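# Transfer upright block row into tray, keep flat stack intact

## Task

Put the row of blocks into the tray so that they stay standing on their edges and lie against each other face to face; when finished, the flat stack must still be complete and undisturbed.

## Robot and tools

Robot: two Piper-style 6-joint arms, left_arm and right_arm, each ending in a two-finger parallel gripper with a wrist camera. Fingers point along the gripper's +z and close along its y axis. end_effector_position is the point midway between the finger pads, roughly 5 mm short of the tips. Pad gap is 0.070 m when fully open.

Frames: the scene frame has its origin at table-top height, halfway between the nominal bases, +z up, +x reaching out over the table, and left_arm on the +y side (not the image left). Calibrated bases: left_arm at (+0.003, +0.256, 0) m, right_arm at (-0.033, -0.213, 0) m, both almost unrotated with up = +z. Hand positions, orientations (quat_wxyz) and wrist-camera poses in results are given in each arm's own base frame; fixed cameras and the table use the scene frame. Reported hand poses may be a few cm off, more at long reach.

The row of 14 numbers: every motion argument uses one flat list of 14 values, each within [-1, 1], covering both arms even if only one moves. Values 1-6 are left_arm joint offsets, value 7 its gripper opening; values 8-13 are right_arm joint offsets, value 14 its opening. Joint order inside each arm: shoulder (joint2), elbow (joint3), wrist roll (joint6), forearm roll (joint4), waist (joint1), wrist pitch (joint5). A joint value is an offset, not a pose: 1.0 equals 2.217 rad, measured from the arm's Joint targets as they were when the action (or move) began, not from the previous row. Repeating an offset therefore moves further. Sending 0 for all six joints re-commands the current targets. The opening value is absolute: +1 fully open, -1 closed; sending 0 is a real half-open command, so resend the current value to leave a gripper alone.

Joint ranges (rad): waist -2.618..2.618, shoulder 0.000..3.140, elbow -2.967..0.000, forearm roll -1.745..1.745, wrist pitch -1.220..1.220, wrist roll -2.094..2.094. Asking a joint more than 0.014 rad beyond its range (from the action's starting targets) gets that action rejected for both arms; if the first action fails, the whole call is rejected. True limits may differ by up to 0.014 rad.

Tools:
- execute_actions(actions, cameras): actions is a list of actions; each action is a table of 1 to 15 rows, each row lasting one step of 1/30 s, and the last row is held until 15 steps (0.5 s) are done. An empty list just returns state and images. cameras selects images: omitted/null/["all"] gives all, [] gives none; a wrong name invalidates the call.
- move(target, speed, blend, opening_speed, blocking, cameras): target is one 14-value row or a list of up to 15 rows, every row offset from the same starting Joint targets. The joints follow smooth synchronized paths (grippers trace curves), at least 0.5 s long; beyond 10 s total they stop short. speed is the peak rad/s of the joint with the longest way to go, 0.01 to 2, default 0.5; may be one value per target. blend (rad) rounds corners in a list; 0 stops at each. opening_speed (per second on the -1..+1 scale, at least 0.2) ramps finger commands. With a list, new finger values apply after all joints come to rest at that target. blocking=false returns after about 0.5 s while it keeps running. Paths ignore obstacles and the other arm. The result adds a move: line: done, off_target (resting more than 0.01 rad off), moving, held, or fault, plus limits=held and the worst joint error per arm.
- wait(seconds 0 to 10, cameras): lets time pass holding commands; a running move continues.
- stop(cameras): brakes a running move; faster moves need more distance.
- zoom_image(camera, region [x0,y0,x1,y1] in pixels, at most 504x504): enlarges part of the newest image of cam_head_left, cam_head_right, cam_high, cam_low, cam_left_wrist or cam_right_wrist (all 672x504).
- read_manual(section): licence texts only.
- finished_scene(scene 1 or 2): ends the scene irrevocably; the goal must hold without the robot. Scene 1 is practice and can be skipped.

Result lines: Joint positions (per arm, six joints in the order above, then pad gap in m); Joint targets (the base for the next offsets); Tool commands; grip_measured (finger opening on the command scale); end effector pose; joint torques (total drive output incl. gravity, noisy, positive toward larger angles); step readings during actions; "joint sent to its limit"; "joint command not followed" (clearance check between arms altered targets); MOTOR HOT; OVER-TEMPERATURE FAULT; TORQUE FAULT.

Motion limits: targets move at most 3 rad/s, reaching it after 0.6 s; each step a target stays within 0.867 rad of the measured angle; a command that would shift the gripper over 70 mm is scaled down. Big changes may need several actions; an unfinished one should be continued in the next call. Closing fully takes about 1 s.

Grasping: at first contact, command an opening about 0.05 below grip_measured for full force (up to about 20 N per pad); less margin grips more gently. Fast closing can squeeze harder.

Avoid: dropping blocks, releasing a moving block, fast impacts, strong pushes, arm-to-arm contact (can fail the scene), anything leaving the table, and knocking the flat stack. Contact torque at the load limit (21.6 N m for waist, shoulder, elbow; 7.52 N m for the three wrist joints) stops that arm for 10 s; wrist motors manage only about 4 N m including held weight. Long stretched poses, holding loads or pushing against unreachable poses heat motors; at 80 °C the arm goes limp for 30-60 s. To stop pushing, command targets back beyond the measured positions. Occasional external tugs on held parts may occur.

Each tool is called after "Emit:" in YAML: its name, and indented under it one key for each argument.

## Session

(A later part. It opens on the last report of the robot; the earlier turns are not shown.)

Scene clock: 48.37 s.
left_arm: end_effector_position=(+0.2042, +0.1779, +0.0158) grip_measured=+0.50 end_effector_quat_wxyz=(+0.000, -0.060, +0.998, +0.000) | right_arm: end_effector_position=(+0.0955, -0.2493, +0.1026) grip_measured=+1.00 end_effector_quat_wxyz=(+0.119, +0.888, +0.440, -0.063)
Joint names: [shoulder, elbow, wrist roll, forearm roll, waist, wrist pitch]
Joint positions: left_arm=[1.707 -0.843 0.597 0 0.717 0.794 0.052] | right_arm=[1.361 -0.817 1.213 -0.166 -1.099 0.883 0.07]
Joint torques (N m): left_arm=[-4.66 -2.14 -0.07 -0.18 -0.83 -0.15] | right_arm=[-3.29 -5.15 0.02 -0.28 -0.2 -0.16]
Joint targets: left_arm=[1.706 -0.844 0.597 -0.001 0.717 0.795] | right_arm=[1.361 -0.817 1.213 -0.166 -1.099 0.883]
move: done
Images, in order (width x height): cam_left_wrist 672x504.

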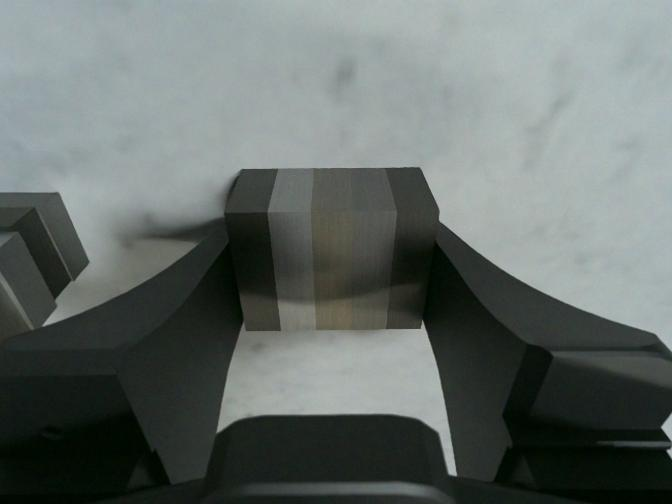

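Emit:
move:
  target:
    - [-0.0558,-0.0638,0,0,0,0.12,0.38,0,0,0,0,0,0,1]
    - [-0.0558,-0.0638,-0.8507,0.0005,-0.9048,0.12,0.38,0,0,0,0,0,0,1]
  speed: [0.2,0.7]
  blend: 0.01

Scene clock: 54.57 s.
left_arm: end_effector_position=(+0.0755, -0.2605, +0.0800) grip_measured=+0.50 end_effector_quat_wxyz=(+0.000, +0.000, +1.000, +0.000) | right_arm: end_effector_position=(+0.0955, -0.2493, +0.1026) grip_measured=+1.00 end_effector_quat_wxyz=(+0.119, +0.888, +0.440, -0.063)
Joint names: [shoulder, elbow, wrist roll, forearm roll, waist, wrist pitch]
Joint positions: left_arm=[1.582 -0.985 -1.289 0 -1.289 1.062 0.052] | right_arm=[1.361 -0.817 1.213 -0.166 -1.099 0.883 0.07]
Joint torques (N m): left_arm=[-4.63 -2.39 0.12 0.01 0.06 -0.01] | right_arm=[-3.44 -5.08 0.04 -0.28 -0.4 -0.17]
Joint targets: left_arm=[1.583 -0.985 -1.289 0.001 -1.289 1.061] | right_arm=[1.361 -0.817 1.213 -0.166 -1.099 0.883]
move: done

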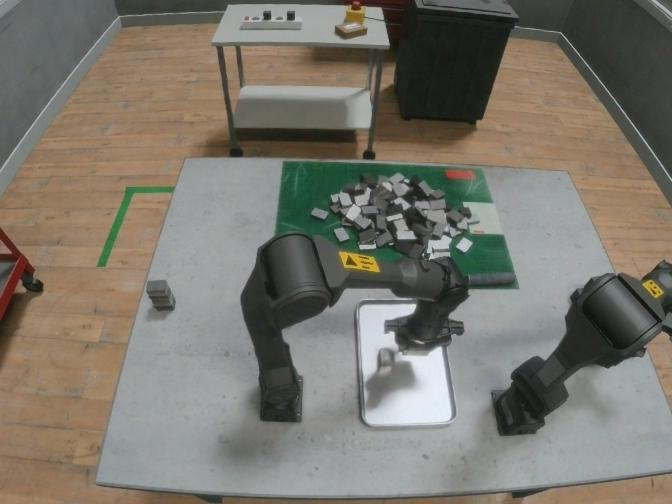

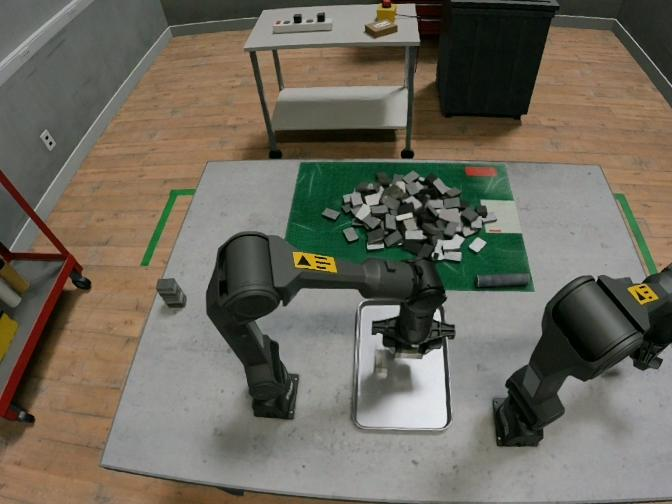

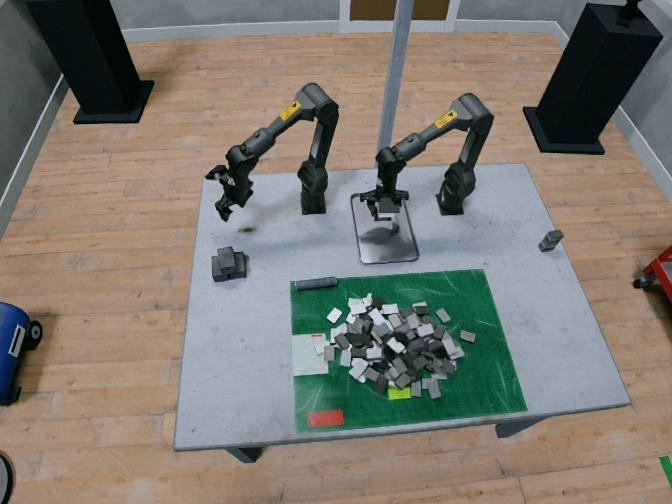

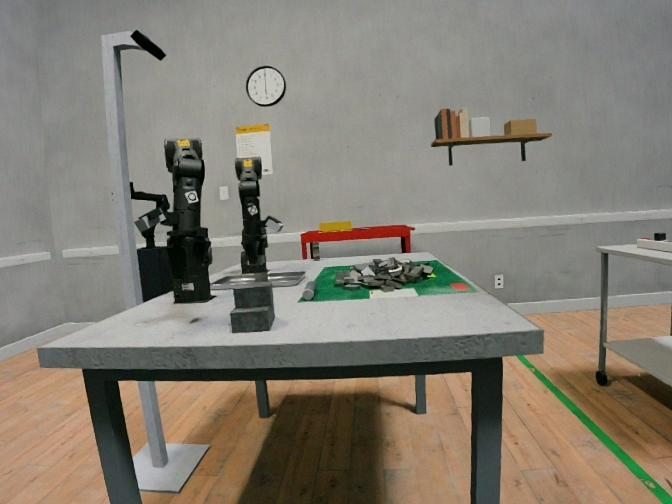

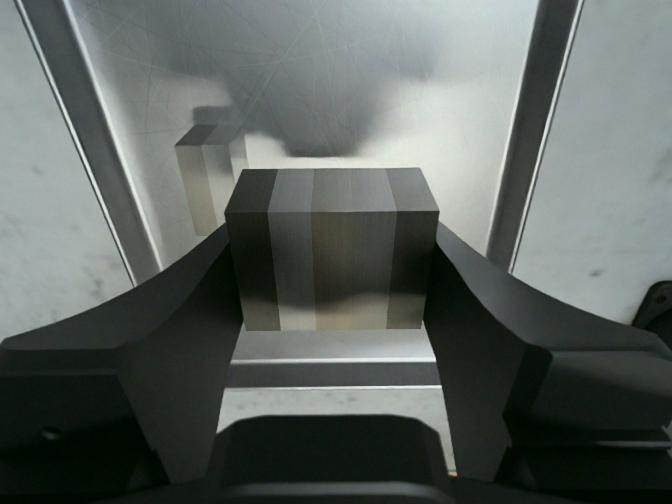

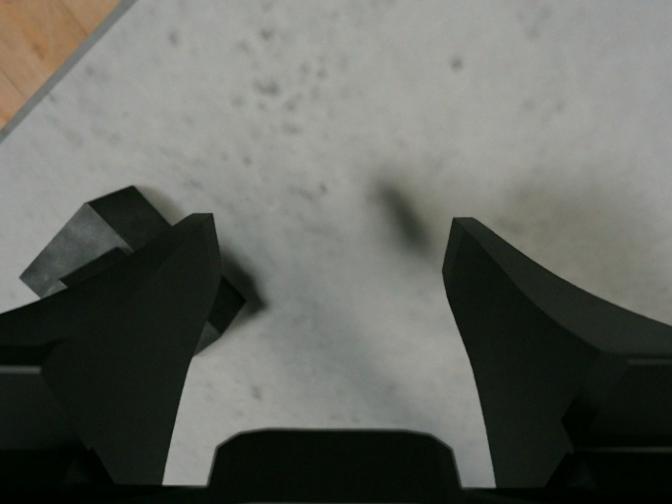

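Emit:
move:
  target:
    - [0.0229,0.0325,0,0,0,-0.0557,0.38,0,0,0,0,0,0,1]
    - [0.0521,0.0595,0,0,0,-0.1121,0.38,0,0,0,0,0,0,1]
  speed: 0.2
  blend: 0.02
  cameras: ["cam_left_wrist"]

Emit:
move:
  target: [0.0036,0.0014,0,0,0,-0.005,0.38,0,0,0,0,0,0,1]
  speed: 0.03
  cameras: ["cam_left_wrist"]

Scene clock: 57.53 s.
left_arm: end_effector_position=(+0.0754, -0.2604, +0.0196) grip_measured=+0.50 end_effector_quat_wxyz=(+0.000, +0.000, +1.000, +0.000) | right_arm: end_effector_position=(+0.0955, -0.2493, +0.1026) grip_measured=+1.00 end_effector_quat_wxyz=(+0.119, +0.888, +0.440, -0.063)
Joint names: [shoulder, elbow, wrist roll, forearm roll, waist, wrist pitch]
Joint positions: left_arm=[1.699 -0.852 -1.289 0 -1.289 0.812 0.052] | right_arm=[1.361 -0.817 1.213 -0.166 -1.099 0.883 0.07]
Joint torques (N m): left_arm=[-5.92 -2.51 -0.01 -0.09 -0.64 0.25] | right_arm=[-3.41 -5.18 0 -0.31 -0.29 -0.13]
Joint targets: left_arm=[1.698 -0.853 -1.289 0.001 -1.289 0.813] | right_arm=[1.361 -0.817 1.213 -0.166 -1.099 0.883]
move: done
Images, in order (width x height): cam_left_wrist 672x504.

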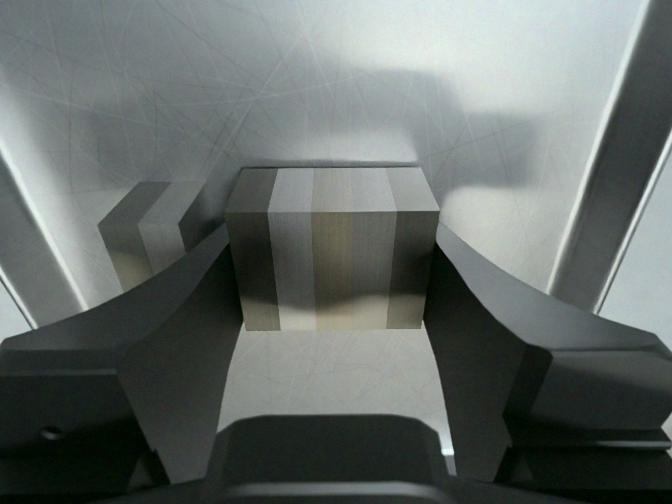

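Scene clock: 58.23 s.
left_arm: end_effector_position=(+0.0757, -0.2613, +0.0174) grip_measured=+0.50 end_effector_quat_wxyz=(+0.000, +0.000, +1.000, +0.000) | right_arm: end_effector_position=(+0.0955, -0.2493, +0.1026) grip_measured=+1.00 end_effector_quat_wxyz=(+0.119, +0.888, +0.440, -0.063)
Joint names: [shoulder, elbow, wrist roll, forearm roll, waist, wrist pitch]
Joint positions: left_arm=[1.706 -0.85 -1.289 0 -1.289 0.802 0.052] | right_arm=[1.361 -0.817 1.213 -0.166 -1.099 0.883 0.07]
Joint torques (N m): left_arm=[-4.8 -1.83 -0.04 -0.09 -0.63 -0.05] | right_arm=[-3.29 -4.98 -0.02 -0.31 -0.28 -0.17]
Joint targets: left_arm=[1.706 -0.850 -1.289 0.001 -1.289 0.802] | right_arm=[1.361 -0.817 1.213 -0.166 -1.099 0.883]
move: done
Images, in order (width x height): cam_left_wrist 672x504.

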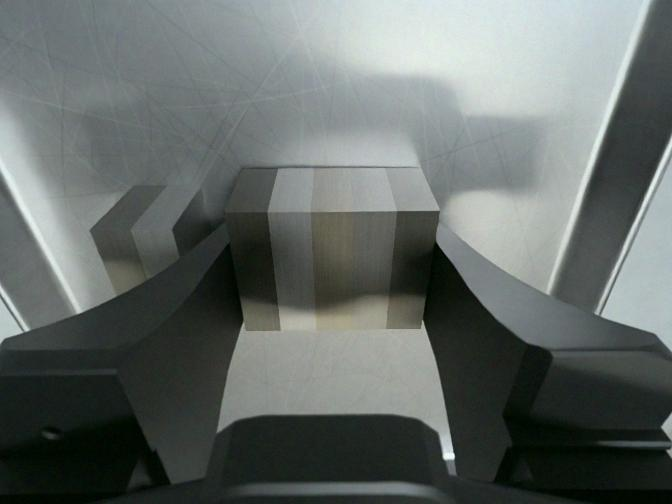

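Emit:
move:
  target:
    - [-0.0036,-0.0014,0,0,0,0.005,0.38,0,0,0,0,0,0,1]
    - [-0.0036,-0.0014,-0.009,0,-0.0092,0.005,0.38,0,0,0,0,0,0,1]
    - [0,0,-0.009,0,-0.0092,0,0.38,0,0,0,0,0,0,1]
  speed: [0.04,0.06,0.04]
  cameras: ["cam_left_wrist"]

Emit:
zoom_image:
  camera: "cam_left_wrist"
  region: [60, 140, 460, 340]

Scene clock: 59.87 s.
left_arm: end_effector_position=(+0.0704, -0.2632, +0.0176) grip_measured=+0.50 end_effector_quat_wxyz=(+0.000, +0.000, +1.000, -0.001) | right_arm: end_effector_position=(+0.0955, -0.2493, +0.1026) grip_measured=+1.00 end_effector_quat_wxyz=(+0.119, +0.888, +0.440, -0.063)
Joint names: [shoulder, elbow, wrist roll, forearm roll, waist, wrist pitch]
Joint positions: left_arm=[1.706 -0.851 -1.309 0 -1.309 0.801 0.052] | right_arm=[1.361 -0.817 1.213 -0.166 -1.099 0.883 0.07]
Joint torques (N m): left_arm=[-4.87 -1.97 0.13 0.03 0.06 0.05] | right_arm=[-3.27 -5.13 0.01 -0.32 0.07 -0.15]
Joint targets: left_arm=[1.706 -0.850 -1.309 0.001 -1.309 0.802] | right_arm=[1.361 -0.817 1.213 -0.166 -1.099 0.883]
move: done
Images, in order (width x height): cam_left_wrist 672x504.

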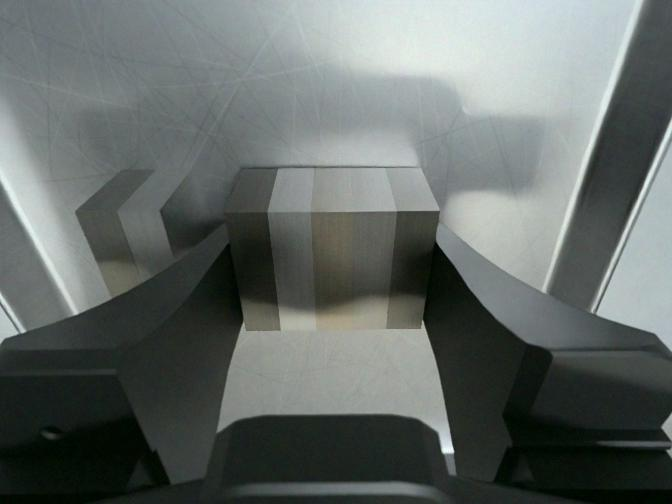

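Scaled by 1.260.

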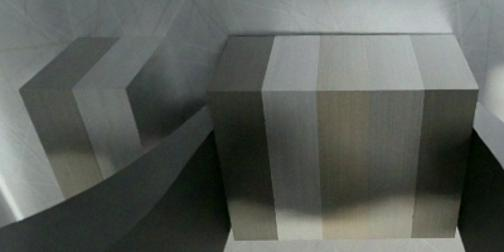

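Emit:
move:
  target: [0,0,0,0,0,0,0.6,0,0,0,0,0,0,1]
  opening_speed: 0.3
  cameras: ["cam_left_wrist"]

Scene clock: 61.10 s.
left_arm: end_effector_position=(+0.0705, -0.2628, +0.0175) grip_measured=+0.60 end_effector_quat_wxyz=(+0.001, +0.001, +1.000, -0.001) | right_arm: end_effector_position=(+0.0955, -0.2493, +0.1026) grip_measured=+1.00 end_effector_quat_wxyz=(+0.119, +0.888, +0.440, -0.063)
Joint names: [shoulder, elbow, wrist roll, forearm roll, waist, wrist pitch]
Joint positions: left_arm=[1.706 -0.85 -1.309 0.001 -1.309 0.801 0.056] | right_arm=[1.361 -0.817 1.213 -0.166 -1.099 0.883 0.07]
Joint torques (N m): left_arm=[-4.19 -1.55 0.08 -0.14 -0.11 0.06] | right_arm=[-3.2 -5.21 0.03 -0.34 -0.21 -0.21]
Joint targets: left_arm=[1.706 -0.850 -1.309 0.001 -1.309 0.802] | right_arm=[1.361 -0.817 1.213 -0.166 -1.099 0.883]
move: done
Images, in order (width x height): cam_left_wrist 672x504.

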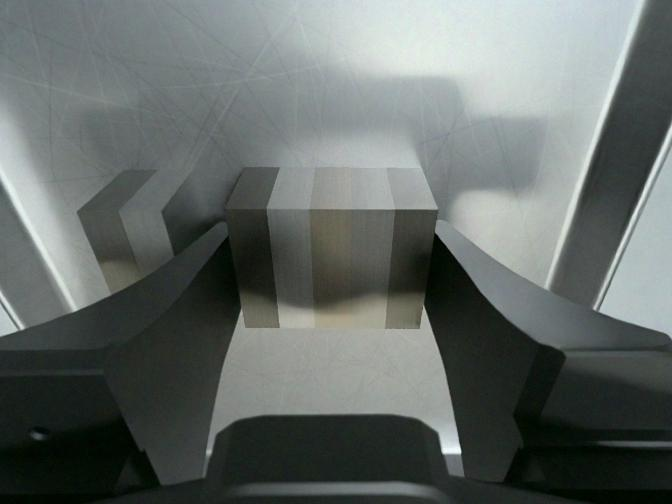

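Emit:
move:
  target:
    - [-0.0327,-0.0286,0,0,0,0.0612,0.6,0,0,0,0,0,0,1]
    - [-0.0558,-0.0611,0,0,0,0.1168,0.6,0,0,0,0,0,0,1]
    - [-0.1362,0.0451,0.7515,-0.0005,0.0429,0.0911,0.6,0,0,0,0,0,0,1]
  speed: [0.15,0.3,0.8]
  blend: 0.02
  cameras: ["cam_left_wrist"]

Scene clock: 66.80 s.
left_arm: end_effector_position=(+0.0749, -0.2010, +0.0699) grip_measured=+0.60 end_effector_quat_wxyz=(+0.000, +0.707, +0.707, +0.000) | right_arm: end_effector_position=(+0.0955, -0.2493, +0.1026) grip_measured=+1.00 end_effector_quat_wxyz=(+0.119, +0.888, +0.440, -0.063)
Joint names: [shoulder, elbow, wrist roll, forearm roll, waist, wrist pitch]
Joint positions: left_arm=[1.405 -0.75 0.357 0 -1.214 1.004 0.056] | right_arm=[1.361 -0.817 1.213 -0.166 -1.099 0.883 0.07]
Joint torques (N m): left_arm=[-3.27 -2 -0.11 -0.18 -0.05 -0.14] | right_arm=[-3.51 -5.3 0.01 -0.33 -0.2 -0.15]
Joint targets: left_arm=[1.404 -0.750 0.357 -0.001 -1.214 1.004] | right_arm=[1.361 -0.817 1.213 -0.166 -1.099 0.883]
move: done
Images, in order (width x height): cam_left_wrist 672x504.

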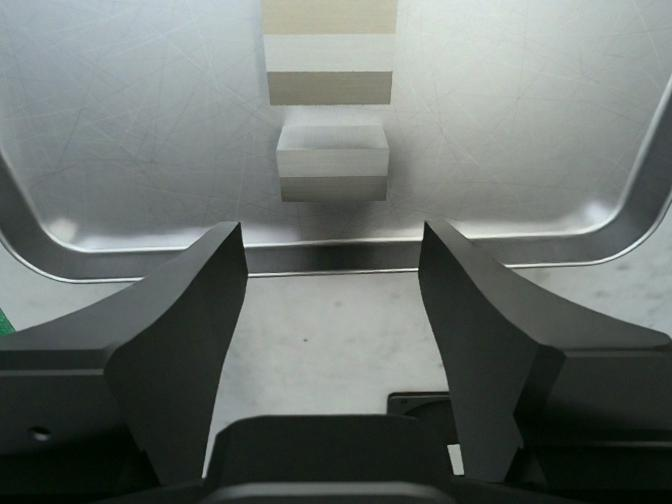

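Emit:
move:
  target: [0.0541,0.0546,0,0,0,-0.1087,0.6,0,0,0,0,0,0,1]
  speed: 0.2
  cameras: ["cam_left_wrist"]

Emit:
move:
  target: [0,0,0,0,0,0,0.09,0,0,0,0,0,0,1]
  opening_speed: 0.5
  cameras: ["cam_left_wrist"]

Scene clock: 68.83 s.
left_arm: end_effector_position=(+0.0748, -0.2008, +0.0187) grip_measured=+0.60 end_effector_quat_wxyz=(+0.000, +0.707, +0.707, +0.000) | right_arm: end_effector_position=(+0.0955, -0.2493, +0.1026) grip_measured=+1.00 end_effector_quat_wxyz=(+0.119, +0.888, +0.440, -0.063)
Joint names: [shoulder, elbow, wrist roll, forearm roll, waist, wrist pitch]
Joint positions: left_arm=[1.525 -0.628 0.357 0 -1.214 0.762 0.056] | right_arm=[1.361 -0.817 1.213 -0.166 -1.099 0.883 0.07]
Joint torques (N m): left_arm=[-3.6 -1.92 0.13 -0.15 -0.44 0.18] | right_arm=[-3.56 -5.2 0.04 -0.3 -0.16 -0.17]
Joint targets: left_arm=[1.524 -0.629 0.357 -0.001 -1.214 0.763] | right_arm=[1.361 -0.817 1.213 -0.166 -1.099 0.883]
move: done
Images, in order (width x height): cam_left_wrist 672x504.

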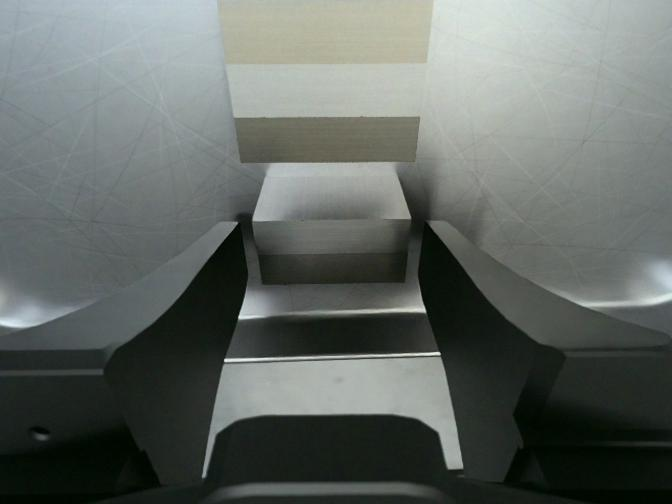

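Scene clock: 70.07 s.
left_arm: end_effector_position=(+0.0748, -0.2008, +0.0187) grip_measured=+0.16 end_effector_quat_wxyz=(+0.000, +0.707, +0.707, +0.000) | right_arm: end_effector_position=(+0.0955, -0.2493, +0.1026) grip_measured=+1.00 end_effector_quat_wxyz=(+0.119, +0.888, +0.440, -0.063)
Joint names: [shoulder, elbow, wrist roll, forearm roll, waist, wrist pitch]
Joint positions: left_arm=[1.525 -0.628 0.357 0 -1.214 0.762 0.04] | right_arm=[1.361 -0.817 1.213 -0.166 -1.099 0.883 0.07]
Joint torques (N m): left_arm=[-3.78 -2.24 0.12 -0.11 -0.66 0.15] | right_arm=[-3.27 -5.21 0.02 -0.32 -0.27 -0.18]
Joint targets: left_arm=[1.524 -0.629 0.357 -0.001 -1.214 0.763] | right_arm=[1.361 -0.817 1.213 -0.166 -1.099 0.883]
move: done
Images, in order (width x height): cam_left_wrist 672x504.

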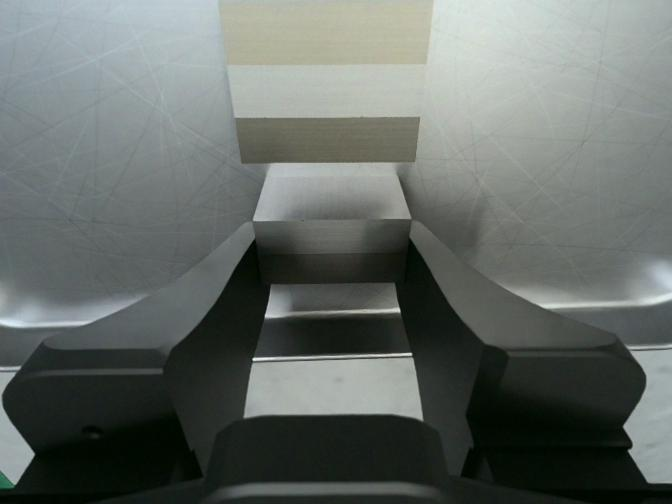

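Emit:
move:
  target: [0.0235,-0.0275,-0.0096,0.0005,-0.0095,0.0041,0.09,0,0,0,0,0,0,1]
  speed: 0.06
  cameras: ["cam_left_wrist"]

Emit:
zoom_image:
  camera: "cam_left_wrist"
  region: [180, 60, 480, 300]

Scene clock: 71.87 s.
left_arm: end_effector_position=(+0.0759, -0.2167, +0.0191) grip_measured=+0.16 end_effector_quat_wxyz=(-0.002, +0.708, +0.707, +0.001) | right_arm: end_effector_position=(+0.0955, -0.2493, +0.1026) grip_measured=+1.00 end_effector_quat_wxyz=(+0.119, +0.888, +0.440, -0.063)
Joint names: [shoulder, elbow, wrist roll, forearm roll, waist, wrist pitch]
Joint positions: left_arm=[1.575 -0.69 0.337 0.001 -1.235 0.777 0.04] | right_arm=[1.361 -0.817 1.213 -0.166 -1.099 0.883 0.07]
Joint torques (N m): left_arm=[-2.17 -2.53 -0.1 -0.46 -1.03 -2.12] | right_arm=[-3.41 -5.42 -0.01 -0.34 -0.21 -0.19]
Joint targets: left_arm=[1.576 -0.690 0.336 0.001 -1.235 0.772] | right_arm=[1.361 -0.817 1.213 -0.166 -1.099 0.883]
move: done
Images, in order (width x height): cam_left_wrist 672x504.

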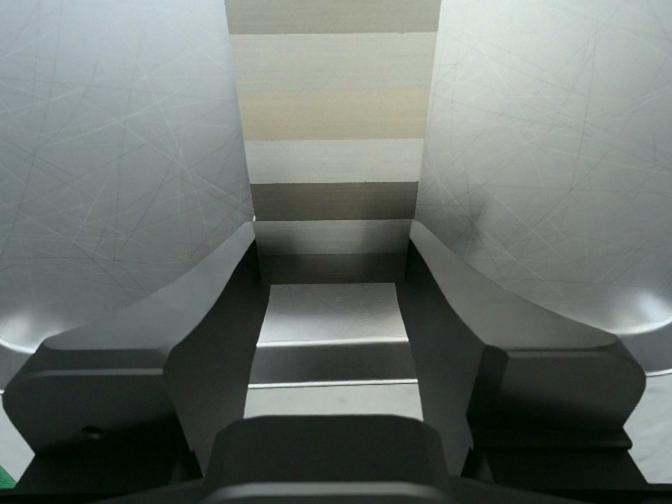

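Scaled by 1.680.

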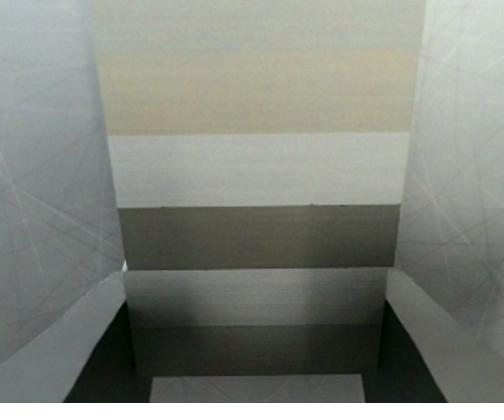

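Emit:
move:
  target: [0,0,0,0,0,0,0.5,0,0,0,0,0,0,1]
  opening_speed: 0.5
  cameras: []

Emit:
move:
  target: [0.0121,-0.0147,-0.0056,0,-0.0056,0.0027,0.5,0,0,0,0,0,0,1]
  speed: 0.1
  cameras: ["cam_left_wrist"]

Emit:
move:
  target: [0,0,0,0,0,0,0.14,0,0,0,0,0,0,1]
  opening_speed: 0.3
  cameras: ["cam_left_wrist"]

Emit:
move:
  target: [0,0,0,0,0,0,0.6,0,0,0,0,0,0,1]
  opening_speed: 0.5
  cameras: ["cam_left_wrist"]

Scene clock: 73.80 s.
left_arm: end_effector_position=(+0.0760, -0.2181, +0.0191) grip_measured=+0.50 end_effector_quat_wxyz=(+0.000, +0.708, +0.707, +0.000) | right_arm: end_effector_position=(+0.0955, -0.2493, +0.1026) grip_measured=+1.00 end_effector_quat_wxyz=(+0.119, +0.888, +0.440, -0.063)
Joint names: [shoulder, elbow, wrist roll, forearm roll, waist, wrist pitch]
Joint positions: left_arm=[1.576 -0.691 0.337 0 -1.236 0.772 0.052] | right_arm=[1.361 -0.817 1.213 -0.166 -1.099 0.883 0.07]
Joint torques (N m): left_arm=[-4.14 -1.35 0.12 -0.04 0.04 0.19] | right_arm=[-3.25 -5.06 0.01 -0.3 -0.06 -0.18]
Joint targets: left_arm=[1.576 -0.690 0.336 0.001 -1.235 0.772] | right_arm=[1.361 -0.817 1.213 -0.166 -1.099 0.883]
move: done
No camera images: "cameras" was empty.

Scene clock: 74.50 s.
left_arm: end_effector_position=(+0.0760, -0.2268, +0.0189) grip_measured=+0.50 end_effector_quat_wxyz=(+0.000, +0.707, +0.707, +0.000) | right_arm: end_effector_position=(+0.0955, -0.2493, +0.1026) grip_measured=+1.00 end_effector_quat_wxyz=(+0.119, +0.888, +0.440, -0.063)
Joint names: [shoulder, elbow, wrist roll, forearm roll, waist, wrist pitch]
Joint positions: left_arm=[1.603 -0.723 0.324 0 -1.247 0.778 0.053] | right_arm=[1.361 -0.817 1.213 -0.166 -1.099 0.883 0.07]
Joint torques (N m): left_arm=[-3.62 -2.06 -0.05 -0.12 -0.54 0.18] | right_arm=[-3.54 -5.38 0 -0.34 -0.19 -0.15]
Joint targets: left_arm=[1.603 -0.723 0.324 0.001 -1.247 0.778] | right_arm=[1.361 -0.817 1.213 -0.166 -1.099 0.883]
move: done
Images, in order (width x height): cam_left_wrist 672x504.

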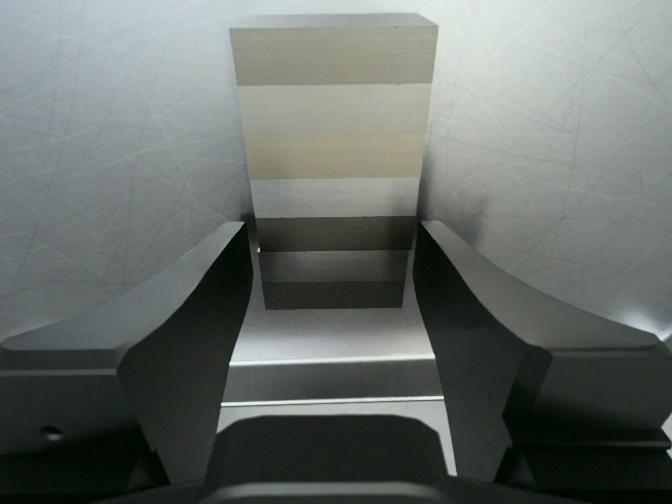

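Scene clock: 75.90 s.
left_arm: end_effector_position=(+0.0760, -0.2268, +0.0189) grip_measured=+0.16 end_effector_quat_wxyz=(+0.000, +0.707, +0.707, +0.000) | right_arm: end_effector_position=(+0.0955, -0.2493, +0.1026) grip_measured=+1.00 end_effector_quat_wxyz=(+0.119, +0.888, +0.440, -0.063)
Joint names: [shoulder, elbow, wrist roll, forearm roll, waist, wrist pitch]
Joint positions: left_arm=[1.603 -0.723 0.324 0 -1.247 0.778 0.041] | right_arm=[1.361 -0.817 1.213 -0.166 -1.099 0.883 0.07]
Joint torques (N m): left_arm=[-4.41 -1.48 0.11 -0.03 -0.34 0.08] | right_arm=[-3.35 -5.21 0.02 -0.34 -0.21 -0.16]
Joint targets: left_arm=[1.603 -0.723 0.324 0.001 -1.247 0.778] | right_arm=[1.361 -0.817 1.213 -0.166 -1.099 0.883]
move: done
Images, in order (width x height): cam_left_wrist 672x504.

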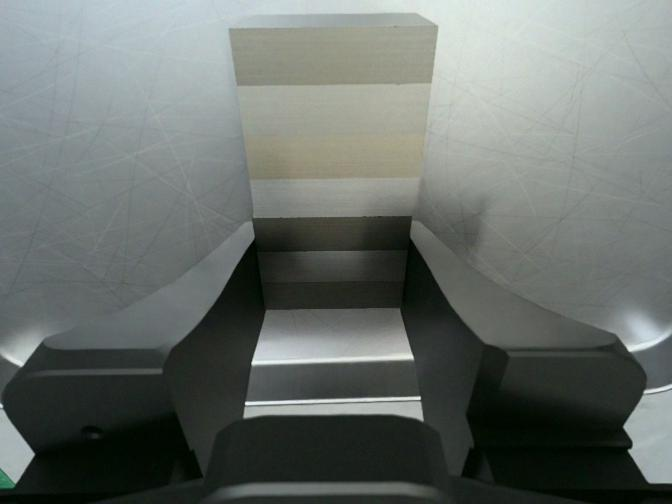

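Scene clock: 77.03 s.
left_arm: end_effector_position=(+0.0760, -0.2268, +0.0189) grip_measured=+0.60 end_effector_quat_wxyz=(+0.000, +0.707, +0.707, +0.000) | right_arm: end_effector_position=(+0.0955, -0.2493, +0.1026) grip_measured=+1.00 end_effector_quat_wxyz=(+0.119, +0.888, +0.440, -0.063)
Joint names: [shoulder, elbow, wrist roll, forearm roll, waist, wrist pitch]
Joint positions: left_arm=[1.603 -0.723 0.324 0 -1.247 0.778 0.056] | right_arm=[1.361 -0.817 1.213 -0.166 -1.099 0.883 0.07]
Joint torques (N m): left_arm=[-4.26 -1.46 0.08 -0.04 -0.06 -0.06] | right_arm=[-3.58 -5.16 0.01 -0.33 -0.17 -0.17]
Joint targets: left_arm=[1.603 -0.723 0.324 0.001 -1.247 0.778] | right_arm=[1.361 -0.817 1.213 -0.166 -1.099 0.883]
move: done
Images, in order (width x height): cam_left_wrist 672x504.

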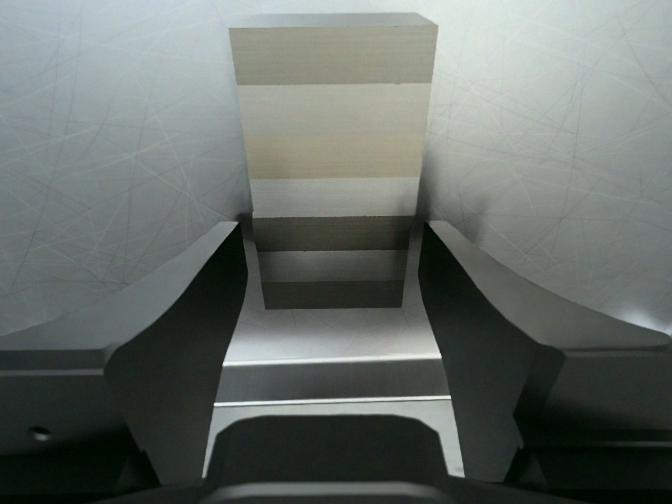

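Emit:
move:
  target:
    - [-0.0588,-0.0631,0,0,0,0.1222,0.6,0,0,0,0,0,0,1]
    - [-0.0588,-0.0631,0,0,0.56,0.1222,0.6,0,0,0,0,0,0,1]
  speed: [0.2,0.8]
  blend: 0.01

Emit:
zoom_image:
  camera: "cam_head_left"
  region: [340, 290, 470, 435]

Emit:
zoom_image:
  camera: "cam_high"
  region: [340, 180, 430, 275]

Scene clock: 81.10 s.
left_arm: end_effector_position=(+0.2387, -0.0014, +0.0800) grip_measured=+0.60 end_effector_quat_wxyz=(+0.000, +0.164, +0.986, +0.000) | right_arm: end_effector_position=(+0.0955, -0.2493, +0.1026) grip_measured=+1.00 end_effector_quat_wxyz=(+0.119, +0.888, +0.440, -0.063)
Joint names: [shoulder, elbow, wrist roll, forearm roll, waist, wrist pitch]
Joint positions: left_arm=[1.472 -0.863 0.324 0 -0.006 1.049 0.056] | right_arm=[1.361 -0.817 1.213 -0.166 -1.099 0.883 0.07]
Joint torques (N m): left_arm=[-3.03 -1.85 -0.04 -0.19 -0.67 -0.09] | right_arm=[-3.41 -5.09 0.02 -0.36 0.03 -0.22]
Joint targets: left_arm=[1.473 -0.862 0.324 0.001 -0.006 1.049] | right_arm=[1.361 -0.817 1.213 -0.166 -1.099 0.883]
move: done

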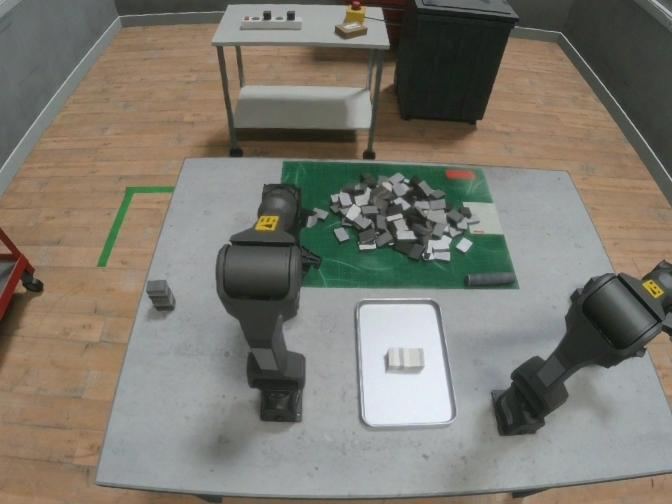

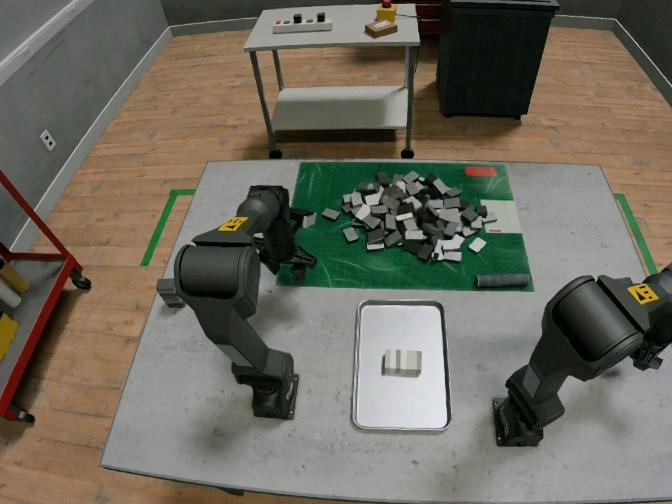

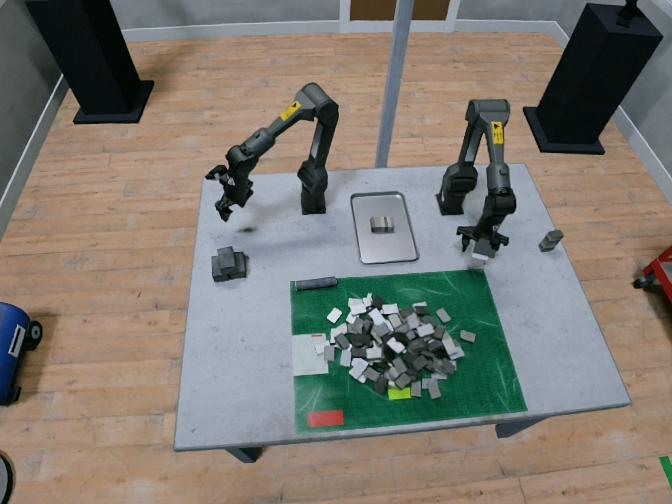

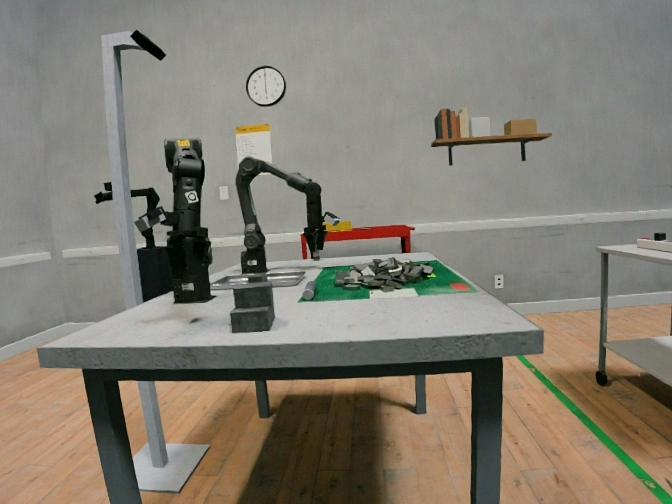

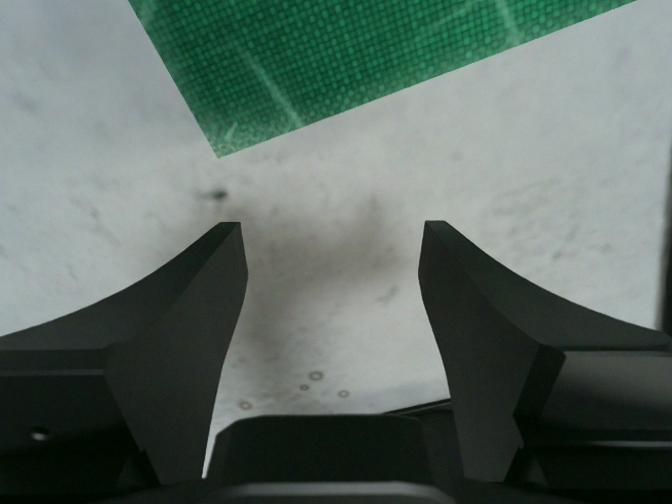

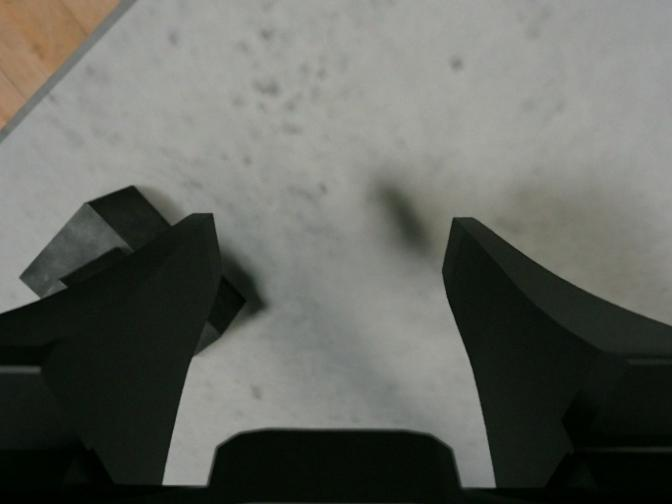

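Scaled by 3.476.

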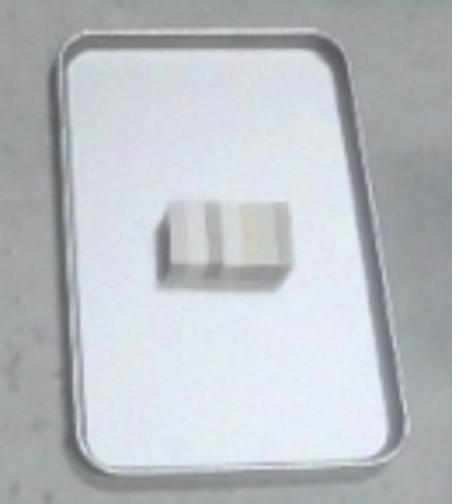

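Scaled by 5.305.

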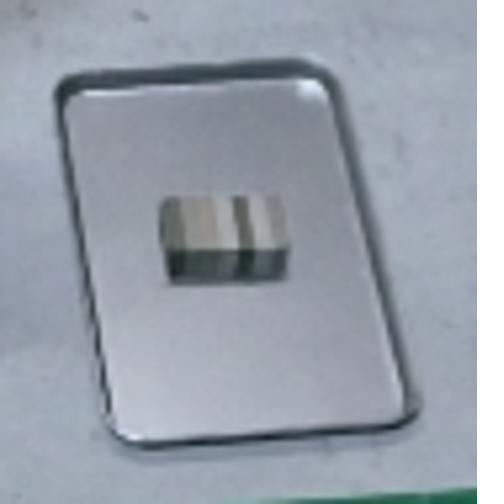

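Emit:
finished_scene:
  scene: 2

The scene is finished: the task was done.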